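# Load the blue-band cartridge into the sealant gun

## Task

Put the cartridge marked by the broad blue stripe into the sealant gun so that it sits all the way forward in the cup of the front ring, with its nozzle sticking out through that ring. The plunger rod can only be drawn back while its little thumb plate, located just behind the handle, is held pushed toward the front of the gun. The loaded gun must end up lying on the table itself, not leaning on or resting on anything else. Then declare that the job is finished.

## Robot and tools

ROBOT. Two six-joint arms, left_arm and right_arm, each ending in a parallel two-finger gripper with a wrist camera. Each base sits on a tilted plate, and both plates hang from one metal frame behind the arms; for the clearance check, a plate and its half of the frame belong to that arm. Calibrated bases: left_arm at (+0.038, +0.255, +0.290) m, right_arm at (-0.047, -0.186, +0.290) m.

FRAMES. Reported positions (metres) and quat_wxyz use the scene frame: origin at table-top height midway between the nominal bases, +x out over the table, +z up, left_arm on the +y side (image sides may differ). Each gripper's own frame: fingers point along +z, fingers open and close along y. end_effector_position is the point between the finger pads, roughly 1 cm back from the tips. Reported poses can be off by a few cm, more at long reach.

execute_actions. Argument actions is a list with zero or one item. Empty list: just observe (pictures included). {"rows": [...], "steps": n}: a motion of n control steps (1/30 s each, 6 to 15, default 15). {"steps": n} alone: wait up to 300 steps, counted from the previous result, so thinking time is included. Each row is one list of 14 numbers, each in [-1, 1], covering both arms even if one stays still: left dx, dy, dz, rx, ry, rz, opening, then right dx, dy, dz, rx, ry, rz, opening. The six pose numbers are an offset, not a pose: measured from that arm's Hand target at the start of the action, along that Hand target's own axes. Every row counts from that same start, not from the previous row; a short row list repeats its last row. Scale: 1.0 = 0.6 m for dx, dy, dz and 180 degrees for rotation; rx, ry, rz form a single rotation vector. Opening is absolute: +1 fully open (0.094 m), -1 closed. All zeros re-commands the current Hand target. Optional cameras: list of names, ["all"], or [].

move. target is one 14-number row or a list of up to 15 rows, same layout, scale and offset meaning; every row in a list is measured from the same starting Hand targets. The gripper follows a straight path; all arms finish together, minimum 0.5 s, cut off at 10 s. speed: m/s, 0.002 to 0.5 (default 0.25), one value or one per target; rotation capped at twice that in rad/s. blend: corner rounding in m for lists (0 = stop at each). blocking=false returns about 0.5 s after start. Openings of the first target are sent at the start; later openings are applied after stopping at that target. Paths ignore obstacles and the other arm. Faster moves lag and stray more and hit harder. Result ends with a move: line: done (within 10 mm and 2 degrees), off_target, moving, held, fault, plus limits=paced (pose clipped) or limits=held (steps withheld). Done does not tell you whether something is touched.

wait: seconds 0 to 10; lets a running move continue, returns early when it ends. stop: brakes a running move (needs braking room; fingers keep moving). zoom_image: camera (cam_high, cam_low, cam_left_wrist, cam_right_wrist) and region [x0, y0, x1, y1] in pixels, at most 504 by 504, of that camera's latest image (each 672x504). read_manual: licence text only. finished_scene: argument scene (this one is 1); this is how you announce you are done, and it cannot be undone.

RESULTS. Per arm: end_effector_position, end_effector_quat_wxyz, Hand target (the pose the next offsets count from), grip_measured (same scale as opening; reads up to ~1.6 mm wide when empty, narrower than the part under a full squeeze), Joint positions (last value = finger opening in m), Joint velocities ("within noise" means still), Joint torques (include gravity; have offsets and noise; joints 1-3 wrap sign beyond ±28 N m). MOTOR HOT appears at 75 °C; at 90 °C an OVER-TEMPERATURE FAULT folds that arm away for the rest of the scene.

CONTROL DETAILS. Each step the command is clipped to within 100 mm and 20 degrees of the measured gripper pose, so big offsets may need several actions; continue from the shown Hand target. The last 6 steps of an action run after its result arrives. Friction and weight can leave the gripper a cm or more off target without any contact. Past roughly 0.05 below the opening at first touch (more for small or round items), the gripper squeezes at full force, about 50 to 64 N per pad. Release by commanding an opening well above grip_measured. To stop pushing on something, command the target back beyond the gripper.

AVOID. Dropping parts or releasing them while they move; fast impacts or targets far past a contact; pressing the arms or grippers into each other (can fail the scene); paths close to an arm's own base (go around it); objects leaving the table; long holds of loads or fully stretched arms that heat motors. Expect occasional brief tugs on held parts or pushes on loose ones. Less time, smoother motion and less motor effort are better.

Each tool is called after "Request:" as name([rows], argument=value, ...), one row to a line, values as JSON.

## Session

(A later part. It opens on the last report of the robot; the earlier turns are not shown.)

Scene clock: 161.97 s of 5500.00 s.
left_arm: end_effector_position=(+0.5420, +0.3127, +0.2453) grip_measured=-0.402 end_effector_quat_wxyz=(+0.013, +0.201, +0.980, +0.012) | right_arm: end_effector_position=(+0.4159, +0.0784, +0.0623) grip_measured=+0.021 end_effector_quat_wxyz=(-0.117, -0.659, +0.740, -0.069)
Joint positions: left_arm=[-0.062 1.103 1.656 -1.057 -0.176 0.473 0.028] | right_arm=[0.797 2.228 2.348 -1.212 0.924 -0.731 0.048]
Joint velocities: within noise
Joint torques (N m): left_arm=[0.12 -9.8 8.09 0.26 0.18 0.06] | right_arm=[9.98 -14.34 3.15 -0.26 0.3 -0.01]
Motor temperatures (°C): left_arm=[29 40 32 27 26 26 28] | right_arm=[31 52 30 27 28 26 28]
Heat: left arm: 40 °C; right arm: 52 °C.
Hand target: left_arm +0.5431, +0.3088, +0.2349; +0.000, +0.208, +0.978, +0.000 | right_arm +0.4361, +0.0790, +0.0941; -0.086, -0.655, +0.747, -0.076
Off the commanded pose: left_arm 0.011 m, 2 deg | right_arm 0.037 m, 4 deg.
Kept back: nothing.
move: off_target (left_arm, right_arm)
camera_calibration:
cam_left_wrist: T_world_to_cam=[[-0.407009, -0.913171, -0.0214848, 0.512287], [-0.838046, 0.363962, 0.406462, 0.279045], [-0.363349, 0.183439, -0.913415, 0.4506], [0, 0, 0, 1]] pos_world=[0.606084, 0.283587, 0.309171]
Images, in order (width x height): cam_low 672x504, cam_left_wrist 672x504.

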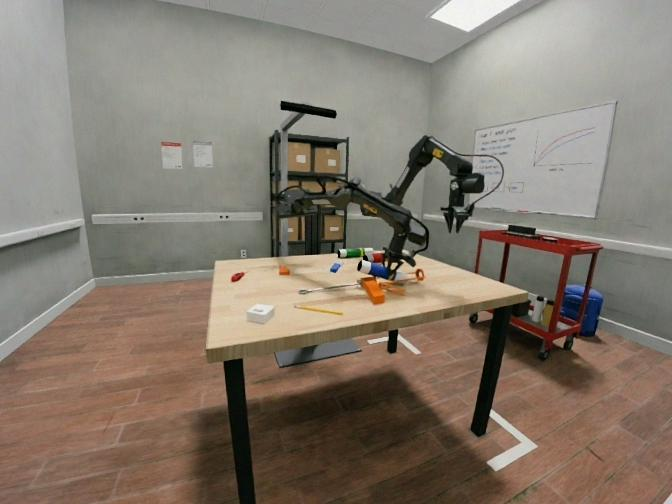

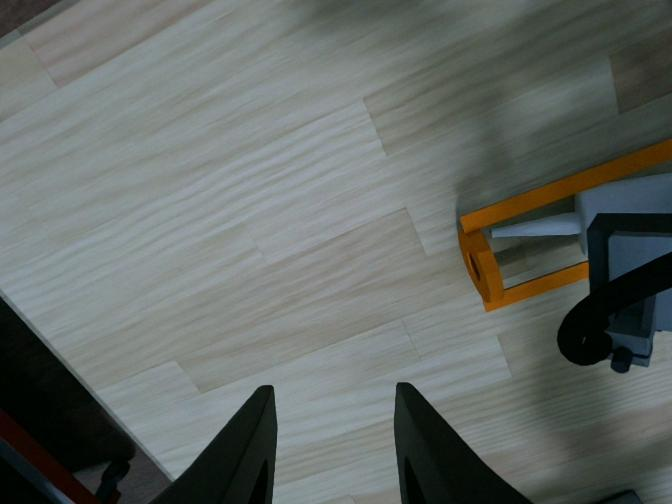

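Request:
execute_actions(actions=[], cameras=["all"])

Scene clock: 163.77 s of 5500.00 s.
left_arm: end_effector_position=(+0.5420, +0.3127, +0.2453) grip_measured=-0.402 end_effector_quat_wxyz=(+0.013, +0.201, +0.980, +0.012) | right_arm: end_effector_position=(+0.4161, +0.0785, +0.0623) grip_measured=+0.021 end_effector_quat_wxyz=(-0.117, -0.658, +0.740, -0.069)
Joint positions: left_arm=[-0.062 1.103 1.656 -1.057 -0.176 0.473 0.028] | right_arm=[0.797 2.226 2.346 -1.209 0.924 -0.731 0.048]
Joint velocities: within noise
Joint torques (N m): left_arm=[0.1 -9.78 8.09 0.25 0.18 0.05] | right_arm=[9.96 -14.28 3.17 -0.24 0.3 -0.01]
Motor temperatures (°C): left_arm=[29 39 32 27 26 26 28] | right_arm=[32 53 30 27 28 26 28]
Heat: left arm: 39 °C; right arm: 53 °C.
Hand target: left_arm +0.5431, +0.3088, +0.2349; +0.000, +0.208, +0.978, +0.000 | right_arm +0.4360, +0.0790, +0.0940; -0.086, -0.655, +0.747, -0.076
Off the commanded pose: left_arm 0.011 m, 2 deg | right_arm 0.037 m, 4 deg.
Steps of this call (1-54: nothing new was sent). Readings (end_effector_position of left_arm | right_arm):
1: (+0.5420, +0.3127, +0.2453) | (+0.4162, +0.0785, +0.0624)
2: (+0.5420, +0.3127, +0.2453) | (+0.4160, +0.0785, +0.0623)
4: (+0.5420, +0.3127, +0.2453) | (+0.4160, +0.0784, +0.0624)
8: (+0.5420, +0.3127, +0.2453) | (+0.4159, +0.0784, +0.0623)
54: the state above
camera_calibration:
cam_left_wrist: T_world_to_cam=[[-0.407009, -0.913171, -0.0214848, 0.512287], [-0.838046, 0.363962, 0.406462, 0.279045], [-0.363349, 0.183439, -0.913415, 0.4506], [0, 0, 0, 1]] pos_world=[0.606084, 0.283587, 0.309171]
cam_right_wrist: T_world_to_cam=[[0.988253, -0.146832, -0.042382, -0.39782], [-0.0832648, -0.749859, 0.656337, 0.0947441], [-0.128152, -0.645098, -0.753277, 0.239778], [0, 0, 0, 1]] pos_world=[0.431764, 0.167312, 0.101575]

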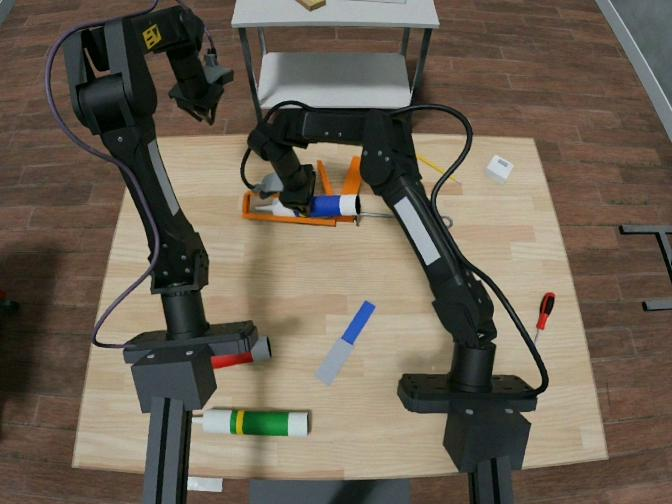

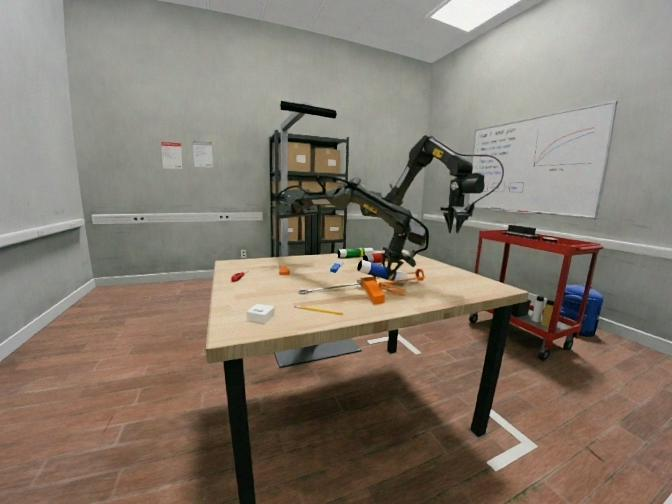

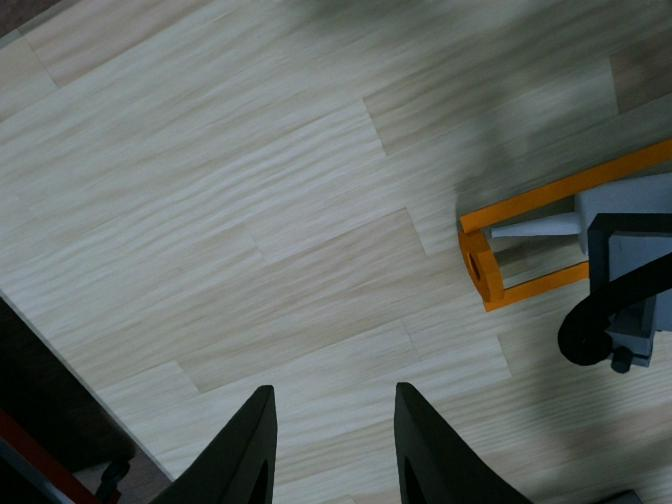

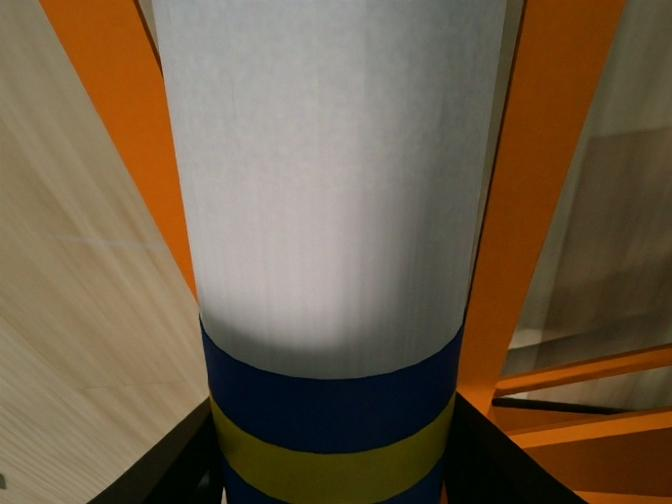

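Request:
zoom_image(camera="cam_high", region=[230, 140, 380, 250])

Request:
zoom_image(camera="cam_left_wrist", region=[440, 110, 672, 320])

Request:
zoom_image(camera="cam_low", region=[340, 210, 480, 310])

Scaled by 3.360 from the camera's 672x504 image, which has a finer 960x720 frame.

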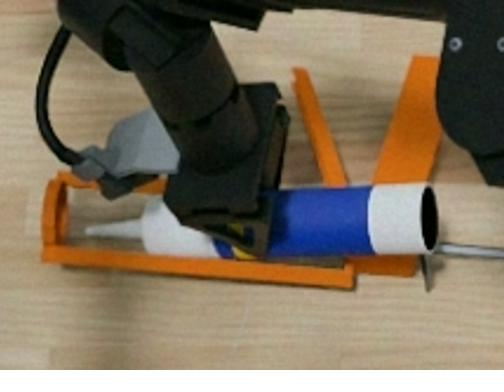

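Scaled by 2.172 from the camera's 672x504 image, which has a finer 960x720 frame.

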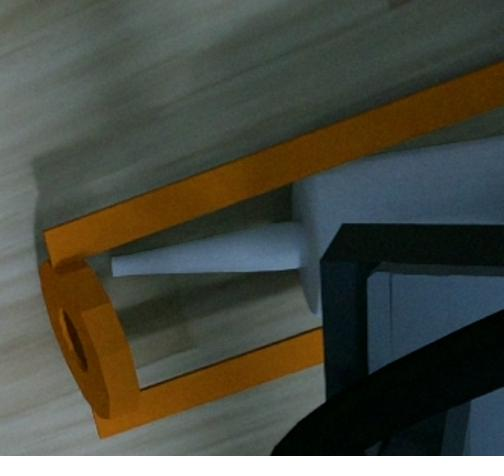

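Scaled by 3.600 from the camera's 672x504 image, which has a finer 960x720 frame.

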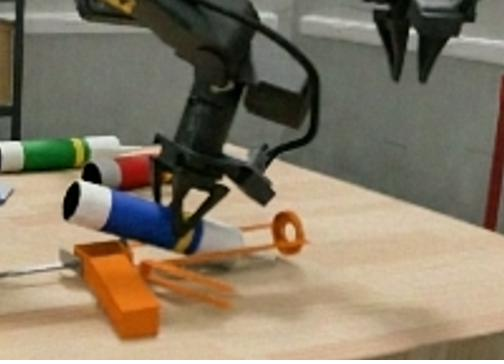

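Request:
move(target=[0,0,0,0,0,0,-0.4,-0.0189,0,-0.0812,0,0,0,-0.3], speed=0.08)

Scene clock: 166.17 s of 5500.00 s.
left_arm: end_effector_position=(+0.5420, +0.3127, +0.2453) grip_measured=-0.402 end_effector_quat_wxyz=(+0.013, +0.201, +0.980, +0.012) | right_arm: end_effector_position=(+0.4416, +0.0904, +0.1157) grip_measured=+0.021 end_effector_quat_wxyz=(-0.088, -0.641, +0.760, -0.070)
Joint positions: left_arm=[-0.062 1.103 1.656 -1.057 -0.176 0.473 0.028] | right_arm=[0.878 2.291 2.656 -1.463 0.96 -0.625 0.048]
Joint velocities: within noise
Joint torques (N m): left_arm=[0.1 -9.8 8.09 0.25 0.18 0.05] | right_arm=[12.18 -8.59 6.89 -0.76 0.44 0.09]
Motor temperatures (°C): left_arm=[29 39 32 27 26 26 28] | right_arm=[32 54 30 27 28 26 28]
Heat: left arm: 39 °C; right arm: 54 °C.
Hand target: left_arm +0.5431, +0.3088, +0.2349; +0.000, +0.208, +0.978, +0.000 | right_arm +0.4390, +0.1010, +0.1389; -0.086, -0.655, +0.747, -0.076
Off the commanded pose: left_arm 0.011 m, 2 deg | right_arm 0.026 m, 2 deg.
Kept back: nothing.
move: off_target (left_arm, right_arm)
camera_calibration:
cam_left_wrist: T_world_to_cam=[[-0.407009, -0.913171, -0.0214848, 0.512287], [-0.838046, 0.363962, 0.406462, 0.279045], [-0.363349, 0.183439, -0.913415, 0.4506], [0, 0, 0, 1]] pos_world=[0.606084, 0.283587, 0.309171]
cam_right_wrist: T_world_to_cam=[[0.98113, -0.193344, 0.0010396, -0.416678], [-0.151652, -0.766203, 0.624448, 0.106112], [-0.119937, -0.612822, -0.781066, 0.287586], [0, 0, 0, 1]] pos_world=[0.4594, 0.17698, 0.158795]

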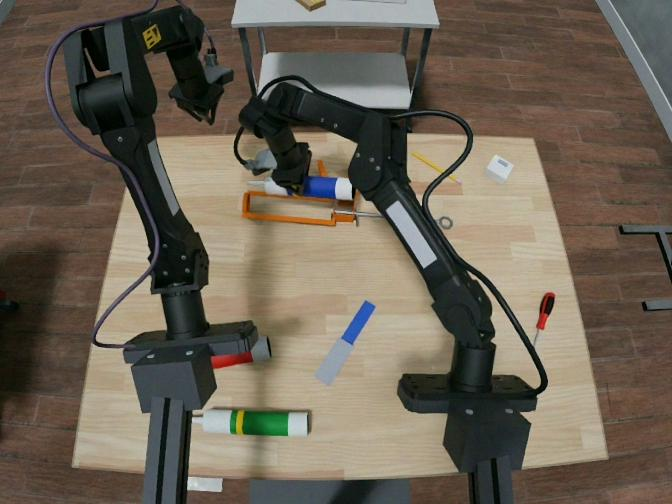

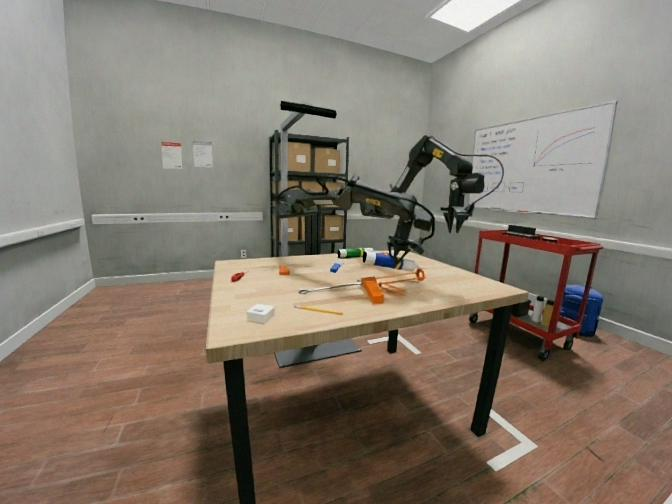

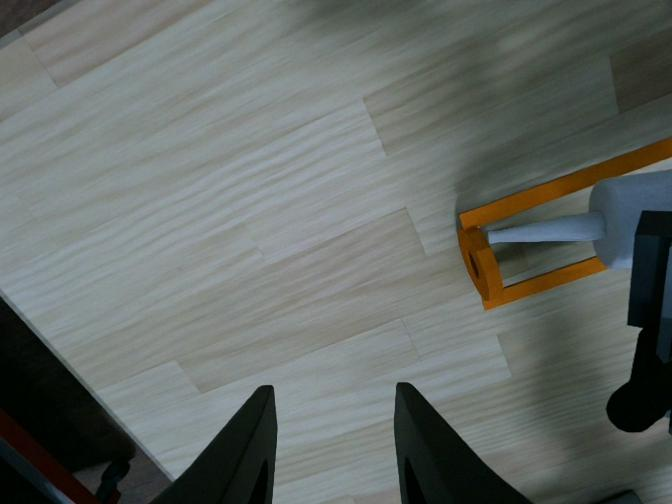

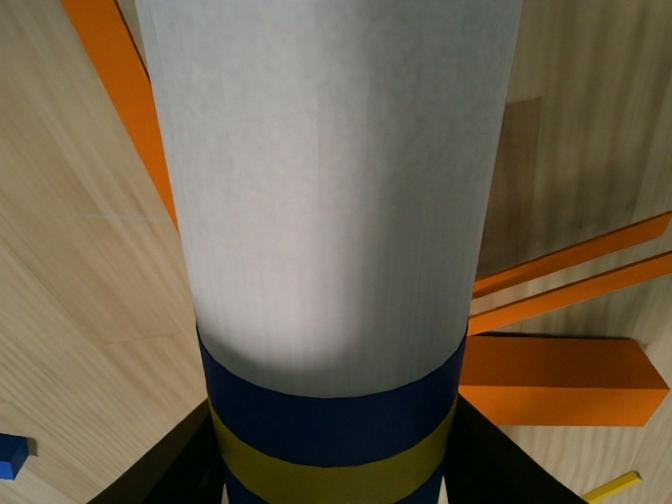

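Request:
zoom_image(camera="cam_high", region=[230, 140, 380, 250])

Request:
zoom_image(camera="cam_left_wrist", region=[440, 110, 672, 320])

Scaled by 3.360 from the camera's 672x504 image, which has a finer 960x720 frame.

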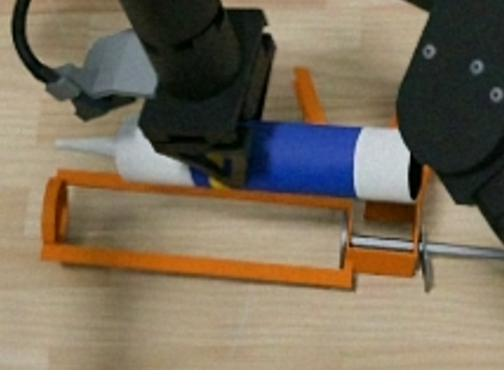

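Scaled by 2.172 from the camera's 672x504 image, which has a finer 960x720 frame.

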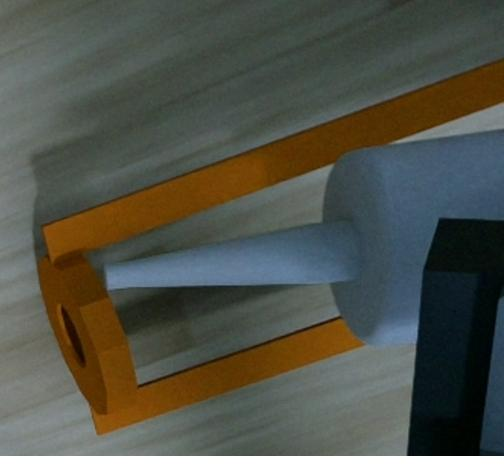

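Request:
move(target=[0,0,0,0,0,0,-0.4,0.030,0.016,0.007,0.0082,0,-0.0352,-0.3], speed=0.08)

Request:
zoom_image(camera="cam_high", region=[230, 140, 380, 250])

Request:
zoom_image(camera="cam_left_wrist", region=[440, 110, 672, 320])

Scene clock: 170.53 s of 5500.00 s.
left_arm: end_effector_position=(+0.5420, +0.3127, +0.2453) grip_measured=-0.402 end_effector_quat_wxyz=(+0.013, +0.201, +0.980, +0.012) | right_arm: end_effector_position=(+0.4034, +0.0834, +0.1001) grip_measured=+0.020 end_effector_quat_wxyz=(-0.122, -0.699, +0.701, -0.070)
Joint positions: left_arm=[-0.062 1.103 1.656 -1.057 -0.176 0.473 0.028] | right_arm=[0.878 2.18 2.307 -1.328 0.974 -0.709 0.048]
Joint velocities: within noise
Joint torques (N m): left_arm=[0.12 -9.8 8.08 0.26 0.18 0.06] | right_arm=[11.29 -14.57 3.41 -0.35 0.44 -0.13]
Motor temperatures (°C): left_arm=[29 39 32 27 26 26 28] | right_arm=[33 54 30 27 28 26 28]
Heat: left arm: 39 °C; right arm: 54 °C.
Hand target: left_arm +0.5431, +0.3088, +0.2349; +0.000, +0.208, +0.978, +0.000 | right_arm +0.4269, +0.0839, +0.1388; +0.082, +0.696, -0.709, +0.081
Off the commanded pose: left_arm 0.011 m, 2 deg | right_arm 0.045 m, 5 deg.
Kept back: nothing.
move: off_target (left_arm, right_arm)
camera_calibration:
cam_left_wrist: T_world_to_cam=[[-0.407009, -0.913171, -0.0214848, 0.512287], [-0.838046, 0.363962, 0.406462, 0.279045], [-0.363349, 0.183439, -0.913415, 0.4506], [0, 0, 0, 1]] pos_world=[0.606084, 0.283587, 0.309171]
cam_right_wrist: T_world_to_cam=[[0.997278, -0.0369072, -0.063825, -0.393638], [0.014539, -0.75024, 0.661006, 0.0327275], [-0.0722799, -0.660135, -0.747661, 0.247928], [0, 0, 0, 1]] pos_world=[0.410011, 0.173692, 0.138609]

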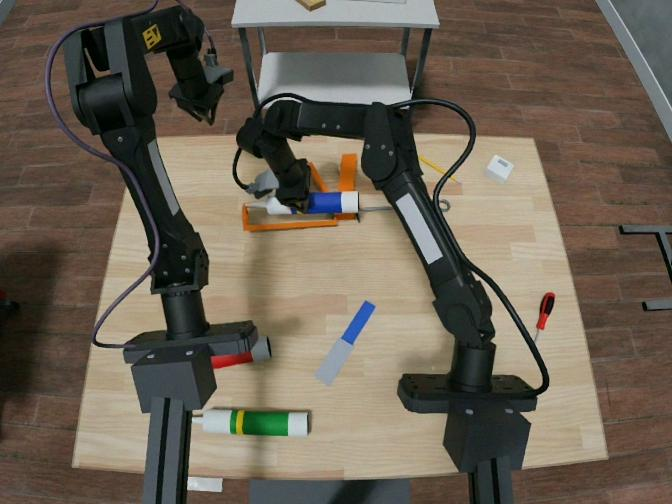

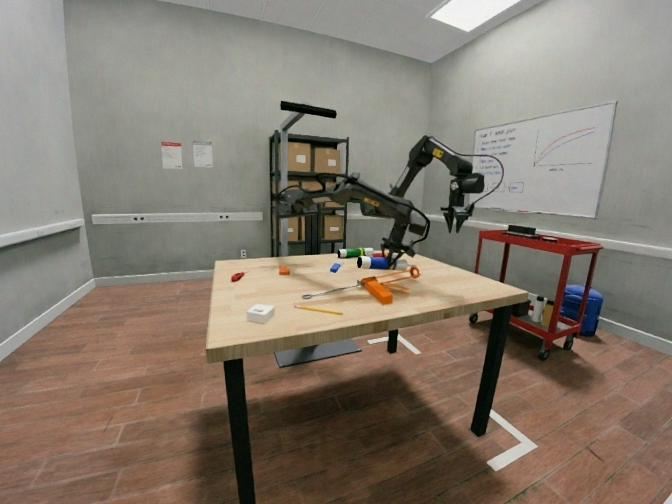

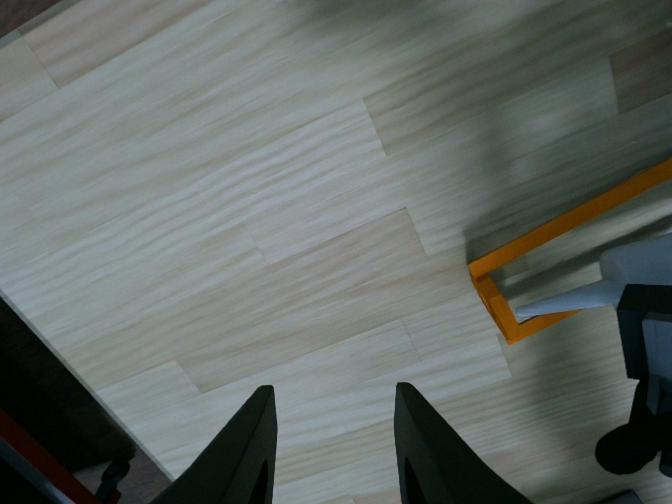

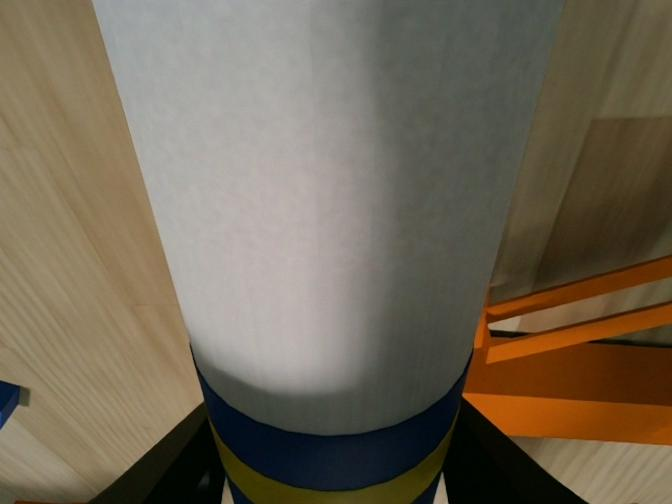

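Scaled by 3.360 from the camera's 672x504 image, which has a finer 960x720 frame.

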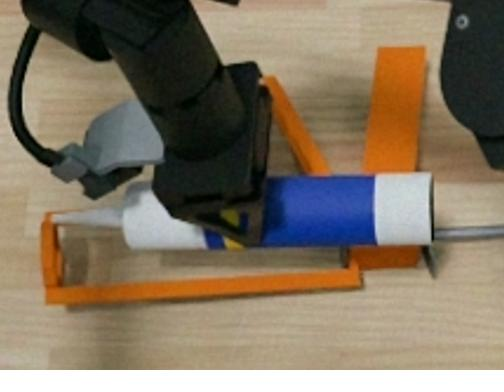

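Scaled by 2.172 from the camera's 672x504 image, which has a finer 960x720 frame.

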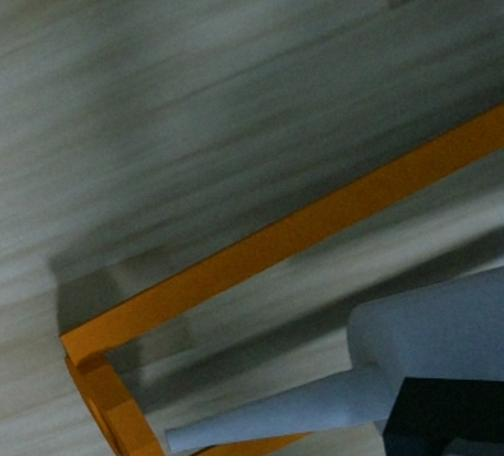

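Request:
move([
  [0,0,0,0,0,0,-0.4,-0.0114,0,-0.049,0,0,0,-0.3],
  [0,0,0,0,0,0,-0.4,0.2,0.03,-0.105,0,0,0,-0.3],
], speed=0.15)

Request:
zoom_image(camera="cam_high", region=[230, 130, 470, 290])

Scene clock: 174.33 s of 5500.00 s.
left_arm: end_effector_position=(+0.5420, +0.3127, +0.2453) grip_measured=-0.402 end_effector_quat_wxyz=(+0.013, +0.201, +0.979, +0.012) | right_arm: end_effector_position=(+0.4010, -0.0105, +0.2031) grip_measured=+0.020 end_effector_quat_wxyz=(-0.100, -0.692, +0.711, -0.071)
Joint positions: left_arm=[-0.062 1.103 1.656 -1.057 -0.176 0.475 0.028] | right_arm=[0.949 1.668 1.836 -1.393 1.003 -0.627 0.048]
Joint velocities: within noise
Joint torques (N m): left_arm=[0.12 -9.8 8.09 0.26 0.18 0.06] | right_arm=[8.5 -10.74 3.37 -0.74 0.41 0.09]
Motor temperatures (°C): left_arm=[29 39 32 27 26 26 28] | right_arm=[34 54 30 27 28 26 28]
Heat: left arm: 39 °C; right arm: 54 °C.
Hand target: left_arm +0.5431, +0.3088, +0.2349; +0.000, +0.208, +0.978, +0.000 | right_arm +0.4071, -0.0181, +0.2276; +0.082, +0.696, -0.709, +0.081
Off the commanded pose: left_arm 0.011 m, 2 deg | right_arm 0.026 m, 2 deg.
Kept back: nothing.
move: off_target (left_arm, right_arm)
camera_calibration:
cam_left_wrist: T_world_to_cam=[[-0.40841, -0.912545, -0.0215146, 0.512858], [-0.837475, 0.365228, 0.406503, 0.27833], [-0.363095, 0.184038, -0.913396, 0.45027], [0, 0, 0, 1]] pos_world=[0.606041, 0.283485, 0.309167]
cam_right_wrist: T_world_to_cam=[[0.998055, -0.0550157, -0.0293218, -0.395669], [-0.0236066, -0.768831, 0.639016, -0.0862255], [-0.0576994, -0.63708, -0.768635, 0.261383], [0, 0, 0, 1]] pos_world=[0.407945, 0.0784613, 0.244406]

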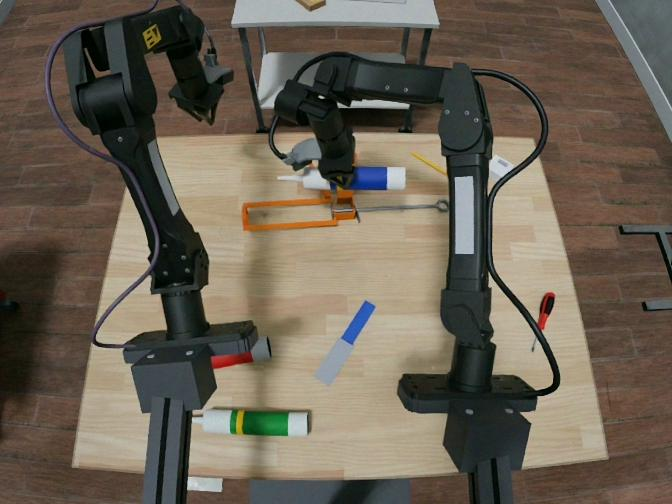

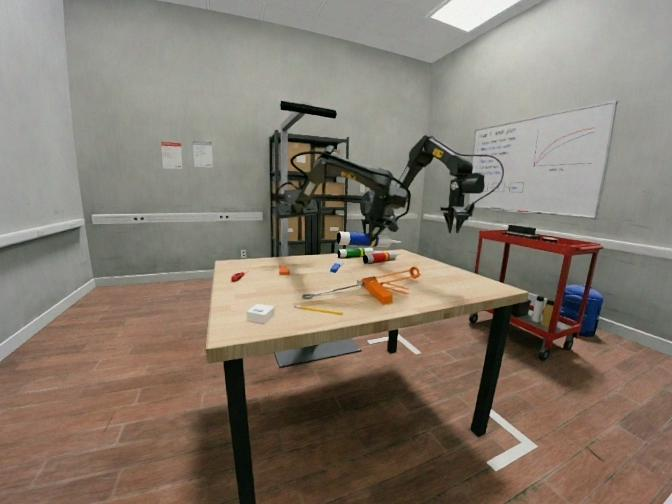

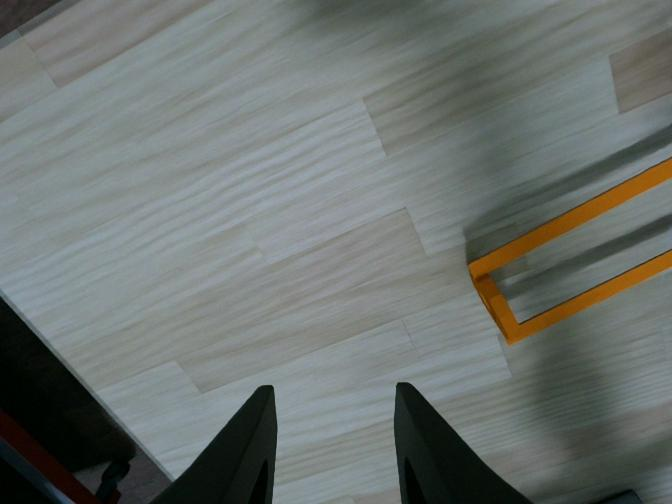

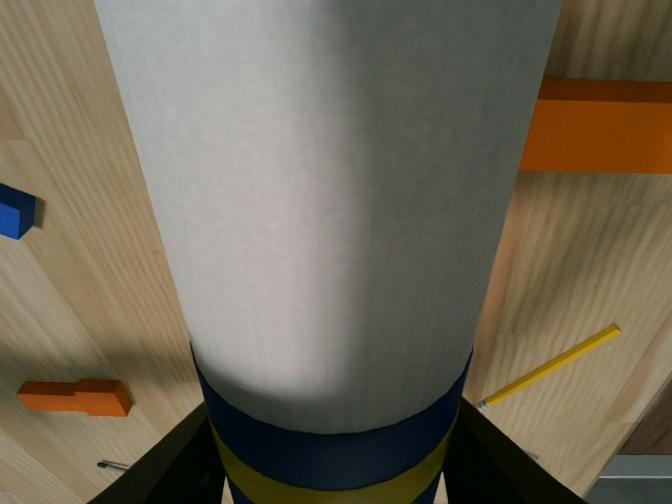

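Scaled by 2.100 from the camera's 672x504 image, which has a finer 960x720 frame.

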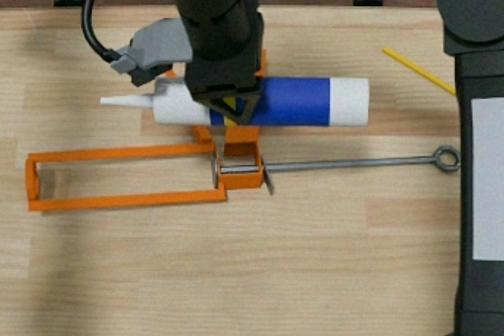

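Request:
move(target=[0,0,0,0,0,0,-0.4,0.31,0.025,0.03,0,0,0,-0.3], speed=0.2)

Scene clock: 177.43 s of 5500.00 s.
left_arm: end_effector_position=(+0.5420, +0.3127, +0.2453) grip_measured=-0.402 end_effector_quat_wxyz=(+0.013, +0.201, +0.979, +0.012) | right_arm: end_effector_position=(+0.3843, -0.1917, +0.2361) grip_measured=+0.020 end_effector_quat_wxyz=(-0.097, -0.705, +0.699, -0.064)
Joint positions: left_arm=[-0.062 1.103 1.656 -1.057 -0.176 0.475 0.028] | right_arm=[0.477 1.008 1.357 -1.092 0.717 -1.277 0.048]
Joint velocities: within noise
Joint torques (N m): left_arm=[0.12 -9.78 8.09 0.26 0.18 0.06] | right_arm=[0.12 -11.43 4.75 0.01 0.16 -0.14]
Motor temperatures (°C): left_arm=[29 38 32 27 26 26 28] | right_arm=[33 53 30 27 28 26 28]
Heat: left arm: 38 °C; right arm: 53 °C.
Hand target: left_arm +0.5431, +0.3088, +0.2349; +0.000, +0.208, +0.978, +0.000 | right_arm +0.3887, -0.2031, +0.2525; +0.082, +0.696, -0.709, +0.081
Off the commanded pose: left_arm 0.011 m, 2 deg | right_arm 0.020 m, 3 deg.
Kept back: nothing.
move: off_target (left_arm, right_arm)
camera_calibration:
cam_left_wrist: T_world_to_cam=[[-0.40841, -0.912545, -0.0215146, 0.512858], [-0.837475, 0.365228, 0.406503, 0.27833], [-0.363095, 0.184038, -0.913396, 0.45027], [0, 0, 0, 1]] pos_world=[0.606041, 0.283485, 0.309167]
cam_right_wrist: T_world_to_cam=[[0.999032, -0.0211319, -0.0385861, -0.379708], [0.00772602, -0.779177, 0.626756, -0.258135], [-0.0433099, -0.626448, -0.778259, 0.169131], [0, 0, 0, 1]] pos_world=[0.38866, -0.103206, 0.278764]

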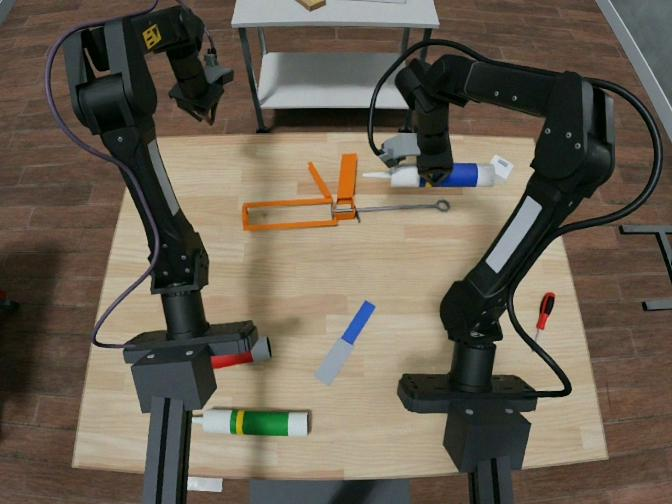

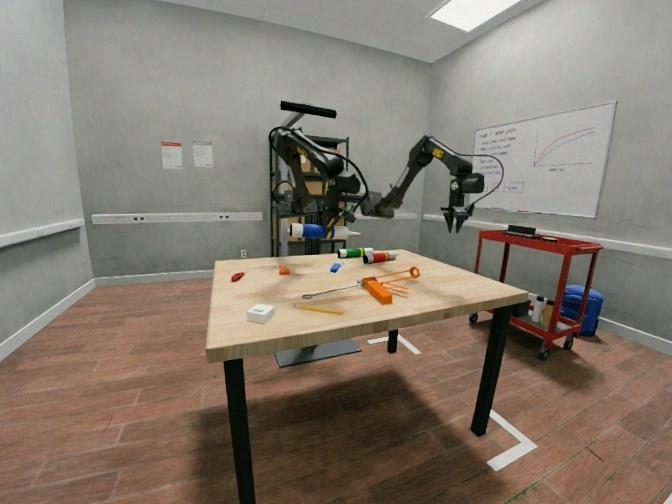

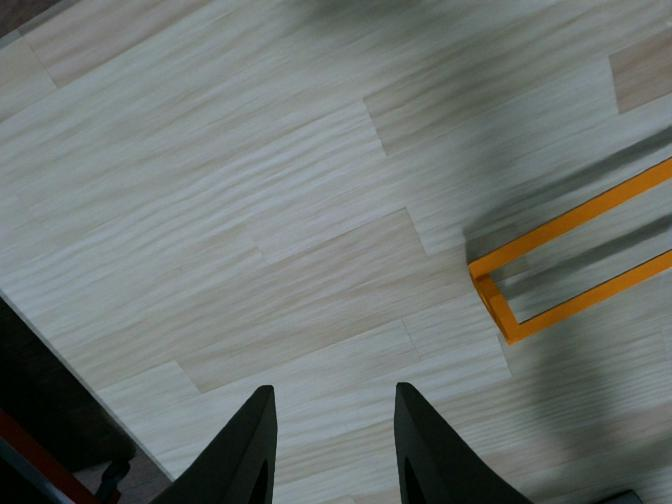

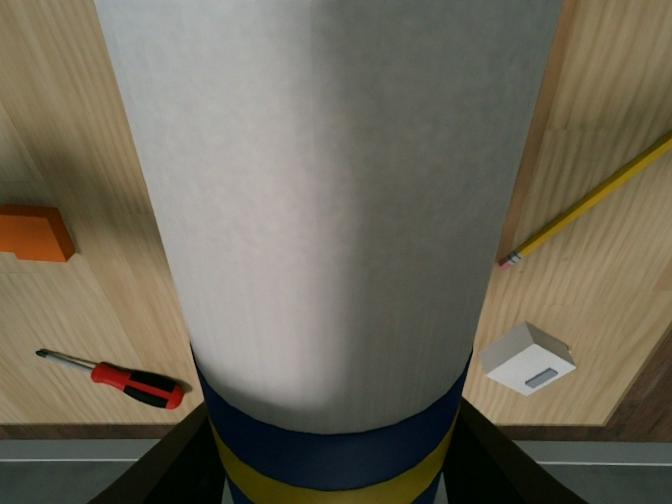

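Request:
move(target=[0.1452,-0.309,0.1917,0,0,0.3167,-0.3,0,0,0,0,0,0,-0.3], speed=0.2)

Scene clock: 181.93 s of 5500.00 s.
left_arm: end_effector_position=(+0.3938, +0.1823, +0.1252) grip_measured=-0.302 end_effector_quat_wxyz=(+0.001, +0.639, +0.769, +0.006) | right_arm: end_effector_position=(+0.3850, -0.1910, +0.2358) grip_measured=+0.020 end_effector_quat_wxyz=(-0.095, -0.705, +0.700, -0.063)
Joint positions: left_arm=[-0.563 1.082 0.798 -0.353 -0.589 1.157 0.033] | right_arm=[0.477 1.008 1.357 -1.088 0.714 -1.28 0.048]
Joint velocities: within noise
Joint torques (N m): left_arm=[-2.82 -5.75 2.22 0.47 -0.07 0.04] | right_arm=[0.1 -11.44 4.77 0.01 0.18 -0.14]
Motor temperatures (°C): left_arm=[29 39 32 27 26 26 28] | right_arm=[31 53 30 27 28 26 28]
Heat: left arm: 39 °C; right arm: 53 °C.
Hand target: left_arm +0.3883, +0.1750, +0.1199; +0.000, +0.649, +0.761, +0.000 | right_arm +0.3886, -0.2031, +0.2525; +0.082, +0.696, -0.709, +0.081
Off the commanded pose: left_arm 0.011 m, 2 deg | right_arm 0.021 m, 3 deg.
Kept back: nothing.
move: off_target (left_arm, right_arm)
camera_calibration:
cam_left_wrist: T_world_to_cam=[[-0.985716, -0.168394, -0.00275592, 0.420068], [-0.153205, 0.889771, 0.429926, -0.117331], [-0.0699447, 0.424207, -0.90286, 0.150196], [0, 0, 0, 1]] pos_world=[0.406598, 0.11142, 0.187207]
cam_right_wrist: T_world_to_cam=[[0.999115, -0.0205929, -0.0366649, -0.3807], [0.00679313, -0.781404, 0.623988, -0.256831], [-0.0414999, -0.623685, -0.780573, 0.169735], [0, 0, 0, 1]] pos_world=[0.389152, -0.102667, 0.278792]

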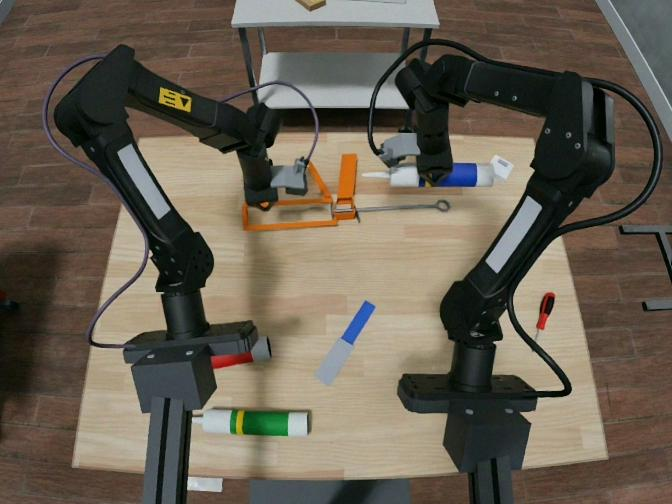

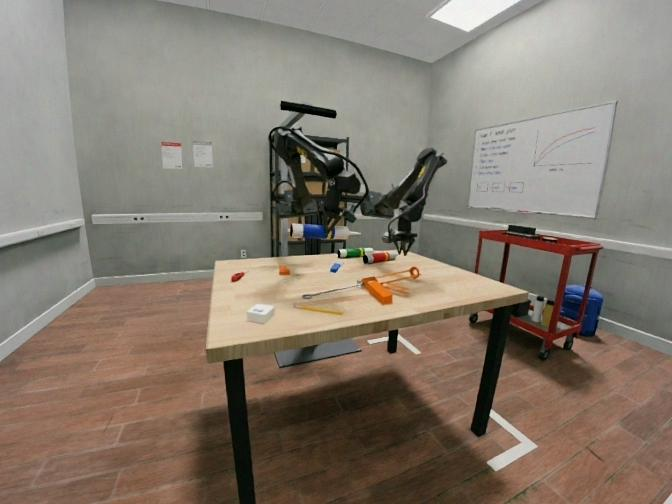

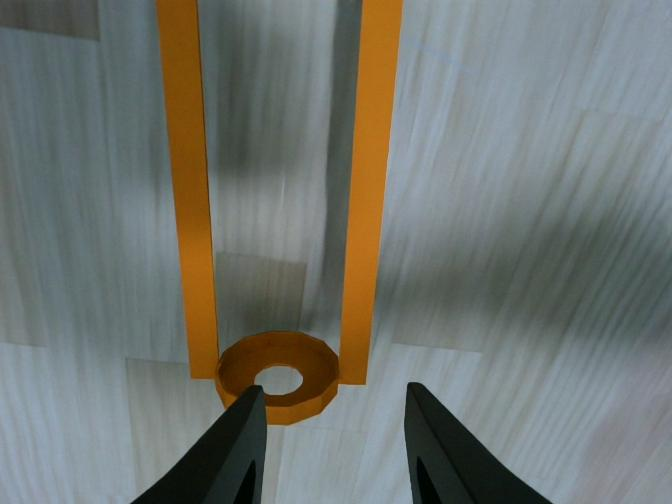

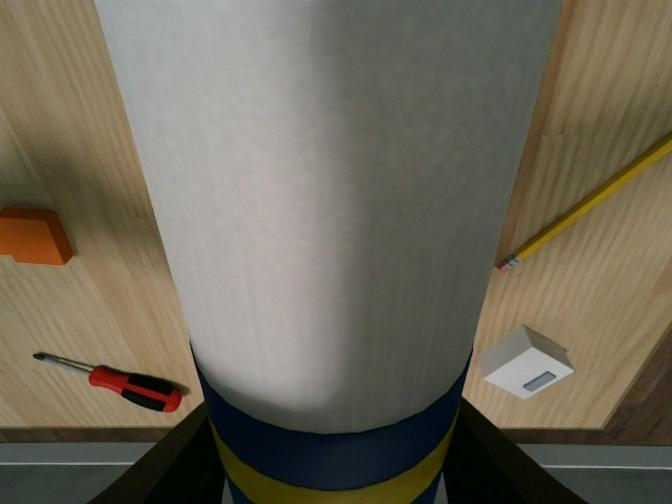

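Request:
move(target=[-0.004,-0.0175,0.11,0,0,0.011,-0.3,0,0,0,0,0,0,-0.3], speed=0.12, cameras=["cam_left_wrist"])

Scene clock: 184.37 s of 5500.00 s.
left_arm: end_effector_position=(+0.3858, +0.1765, +0.0616) grip_measured=-0.302 end_effector_quat_wxyz=(+0.001, +0.655, +0.755, +0.014) | right_arm: end_effector_position=(+0.3850, -0.1910, +0.2358) grip_measured=+0.020 end_effector_quat_wxyz=(-0.095, -0.705, +0.700, -0.063)
Joint positions: left_arm=[-0.457 1.301 0.753 -0.043 -0.515 1.277 0.033] | right_arm=[0.477 1.008 1.357 -1.088 0.714 -1.28 0.048]
Joint velocities: within noise
Joint torques (N m): left_arm=[-1.89 -6.35 1.33 0.5 0.26 0.07] | right_arm=[0.1 -11.44 4.75 0.01 0.18 -0.14]
Motor temperatures (°C): left_arm=[29 38 32 27 26 26 28] | right_arm=[31 53 30 27 28 26 28]
Heat: left arm: 38 °C; right arm: 53 °C.
Hand target: left_arm +0.3783, +0.1709, +0.0539; +0.000, +0.662, +0.749, +0.000 | right_arm +0.3886, -0.2031, +0.2525; +0.082, +0.696, -0.709, +0.081
Off the commanded pose: left_arm 0.012 m, 2 deg | right_arm 0.021 m, 3 deg.
Kept back: nothing.
move: off_target (left_arm, right_arm)
camera_calibration:
cam_left_wrist: T_world_to_cam=[[-0.99199, -0.125632, -0.0131451, 0.406562], [-0.118558, 0.890079, 0.440117, -0.100165], [-0.0435926, 0.43815, -0.897844, 0.0817659], [0, 0, 0, 1]] pos_world=[0.394995, 0.104406, 0.122842]
Images, in order (width x height): cam_left_wrist 672x504.

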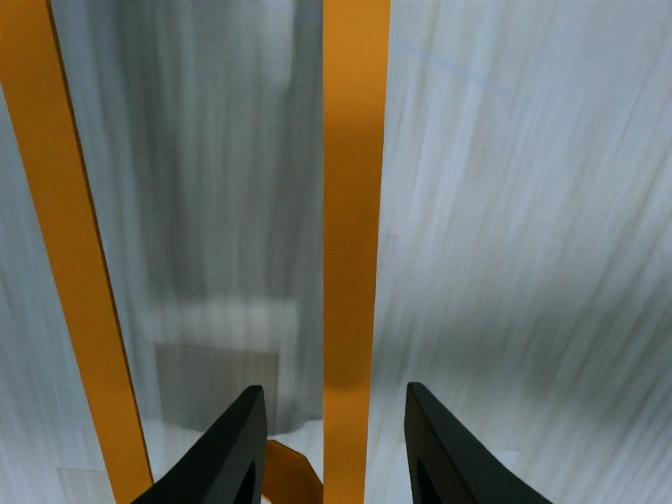

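Request:
move([
  [0,0,0.0583,0,0,0,-0.3,0,0,0,0,0,0,-0.3],
  [0,0,0.0583,0,0,0,-1,0,0,0,0,0,0,-0.3],
], speed=0.08, cameras=["cam_left_wrist"])

Scene clock: 186.10 s of 5500.00 s.
left_arm: end_effector_position=(+0.3818, +0.1768, +0.0266) grip_measured=-0.745 end_effector_quat_wxyz=(-0.003, +0.662, +0.750, +0.012) | right_arm: end_effector_position=(+0.3850, -0.1910, +0.2358) grip_measured=+0.020 end_effector_quat_wxyz=(-0.095, -0.705, +0.700, -0.063)
Joint positions: left_arm=[-0.397 1.436 0.77 0.083 -0.466 1.327 0.012] | right_arm=[0.477 1.008 1.357 -1.088 0.714 -1.28 0.048]
Joint velocities: within noise
Joint torques (N m): left_arm=[-2.13 -6.61 1.78 0.49 0.22 0.05] | right_arm=[0.1 -11.44 4.75 0.01 0.18 -0.14]
Motor temperatures (°C): left_arm=[29 38 31 27 26 26 28] | right_arm=[30 52 30 27 28 26 28]
Heat: left arm: 38 °C; right arm: 52 °C.
Hand target: left_arm +0.3782, +0.1710, +0.0189; +0.000, +0.662, +0.749, +0.000 | right_arm +0.3886, -0.2031, +0.2525; +0.082, +0.696, -0.709, +0.081
Off the commanded pose: left_arm 0.010 m, 1 deg | right_arm 0.021 m, 3 deg.
Kept back: nothing.
move: off_target (right_arm)
camera_calibration:
cam_left_wrist: T_world_to_cam=[[-0.994085, -0.108476, -0.00530006, 0.399737], [-0.0996063, 0.891177, 0.442586, -0.0929686], [-0.0432867, 0.440496, -0.89671, 0.0494069], [0, 0, 0, 1]] pos_world=[0.390251, 0.10445, 0.0875689]
Images, in order (width x height): cam_left_wrist 672x504.

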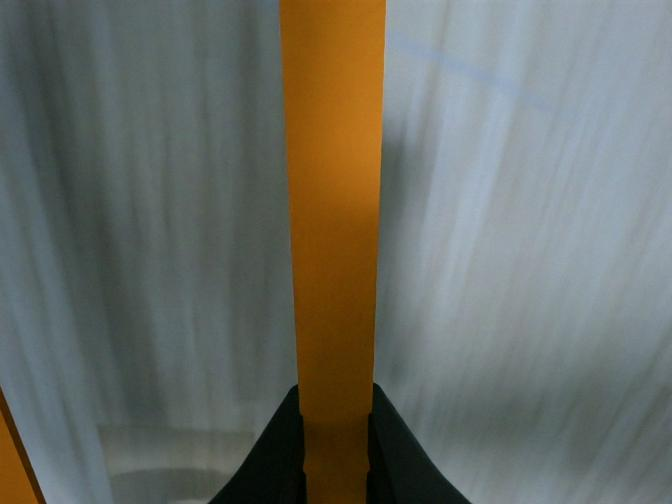

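Request:
move(target=[-0.1985,-0.0248,-0.0167,0,0,0.0667,-1,0,0,0,0,0,0,-0.3], speed=0.08)

Scene clock: 188.47 s of 5500.00 s.
left_arm: end_effector_position=(+0.3940, +0.0654, +0.0290) grip_measured=-0.740 end_effector_quat_wxyz=(+0.008, +0.713, +0.701, +0.019) | right_arm: end_effector_position=(+0.3850, -0.1910, +0.2358) grip_measured=+0.020 end_effector_quat_wxyz=(-0.095, -0.705, +0.700, -0.063)
Joint positions: left_arm=[-0.696 1.694 1.016 0.01 -0.708 1.275 0.012] | right_arm=[0.477 1.008 1.357 -1.088 0.714 -1.28 0.048]
Joint velocities: within noise
Joint torques (N m): left_arm=[-7.68 -6.8 2.14 0.07 -0.06 0.17] | right_arm=[0.1 -11.44 4.74 0.01 0.18 -0.14]
Motor temperatures (°C): left_arm=[29 38 31 27 26 26 28] | right_arm=[30 52 30 27 28 26 28]
Heat: left arm: 38 °C; right arm: 52 °C.
Hand target: left_arm +0.3780, +0.0509, +0.0289; +0.000, +0.737, +0.676, +0.000 | right_arm +0.3886, -0.2031, +0.2525; +0.082, +0.696, -0.709, +0.081
Off the commanded pose: left_arm 0.022 m, 5 deg | right_arm 0.021 m, 3 deg.
Kept back: nothing.
move: off_target (left_arm, right_arm)
camera_calibration:
cam_left_wrist: T_world_to_cam=[[-0.999092, 0.0315514, -0.0286186, 0.393268], [0.0158094, 0.898509, 0.438671, -0.0393764], [0.0395548, 0.43782, -0.898192, 0.0688359], [0, 0, 0, 1]] pos_world=[0.390811, -0.00716579, 0.090356]
cam_right_wrist: T_world_to_cam=[[0.999115, -0.0205929, -0.0366649, -0.3807], [0.00679313, -0.781404, 0.623988, -0.256831], [-0.0414999, -0.623685, -0.780573, 0.169735], [0, 0, 0, 1]] pos_world=[0.389152, -0.102667, 0.278792]

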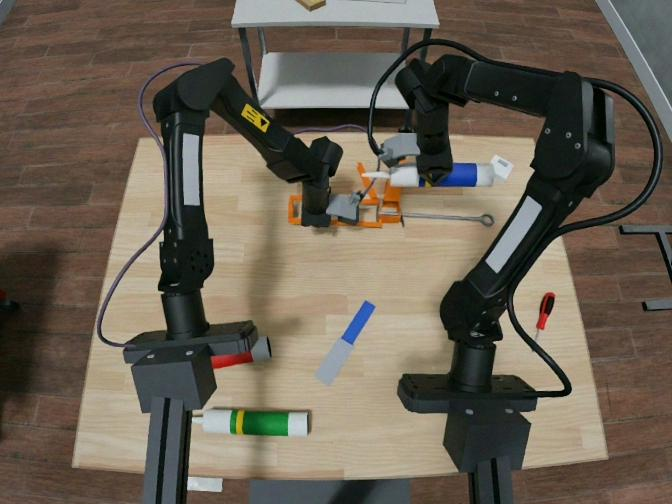

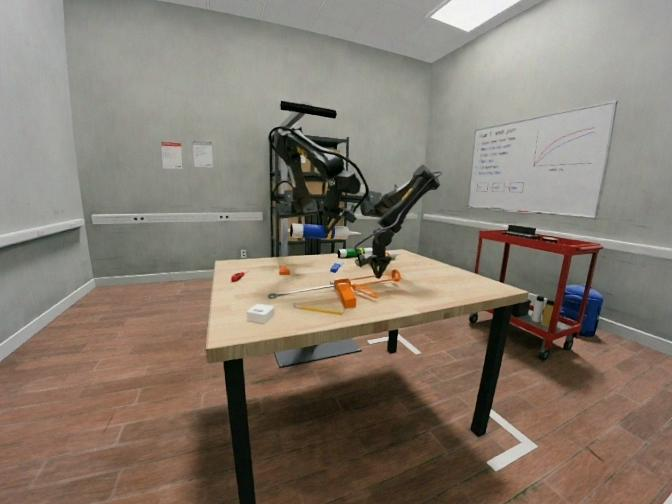

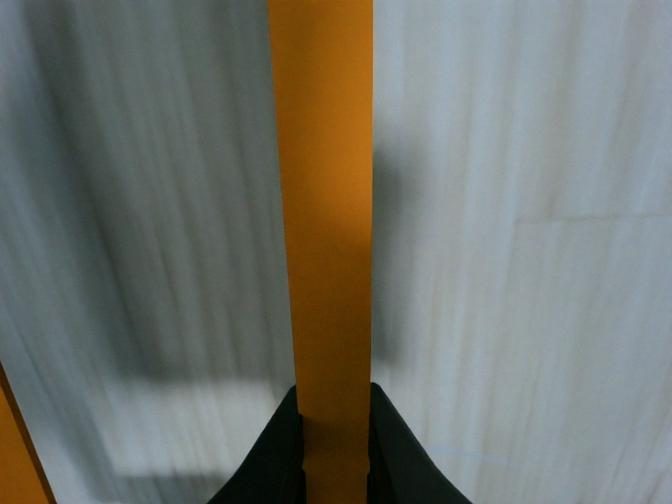

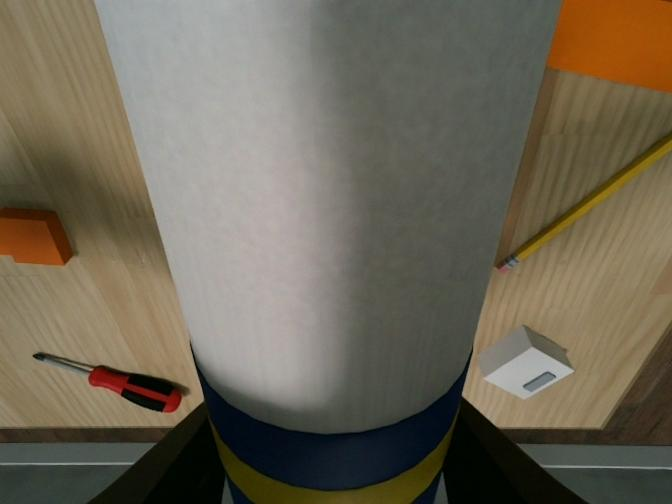

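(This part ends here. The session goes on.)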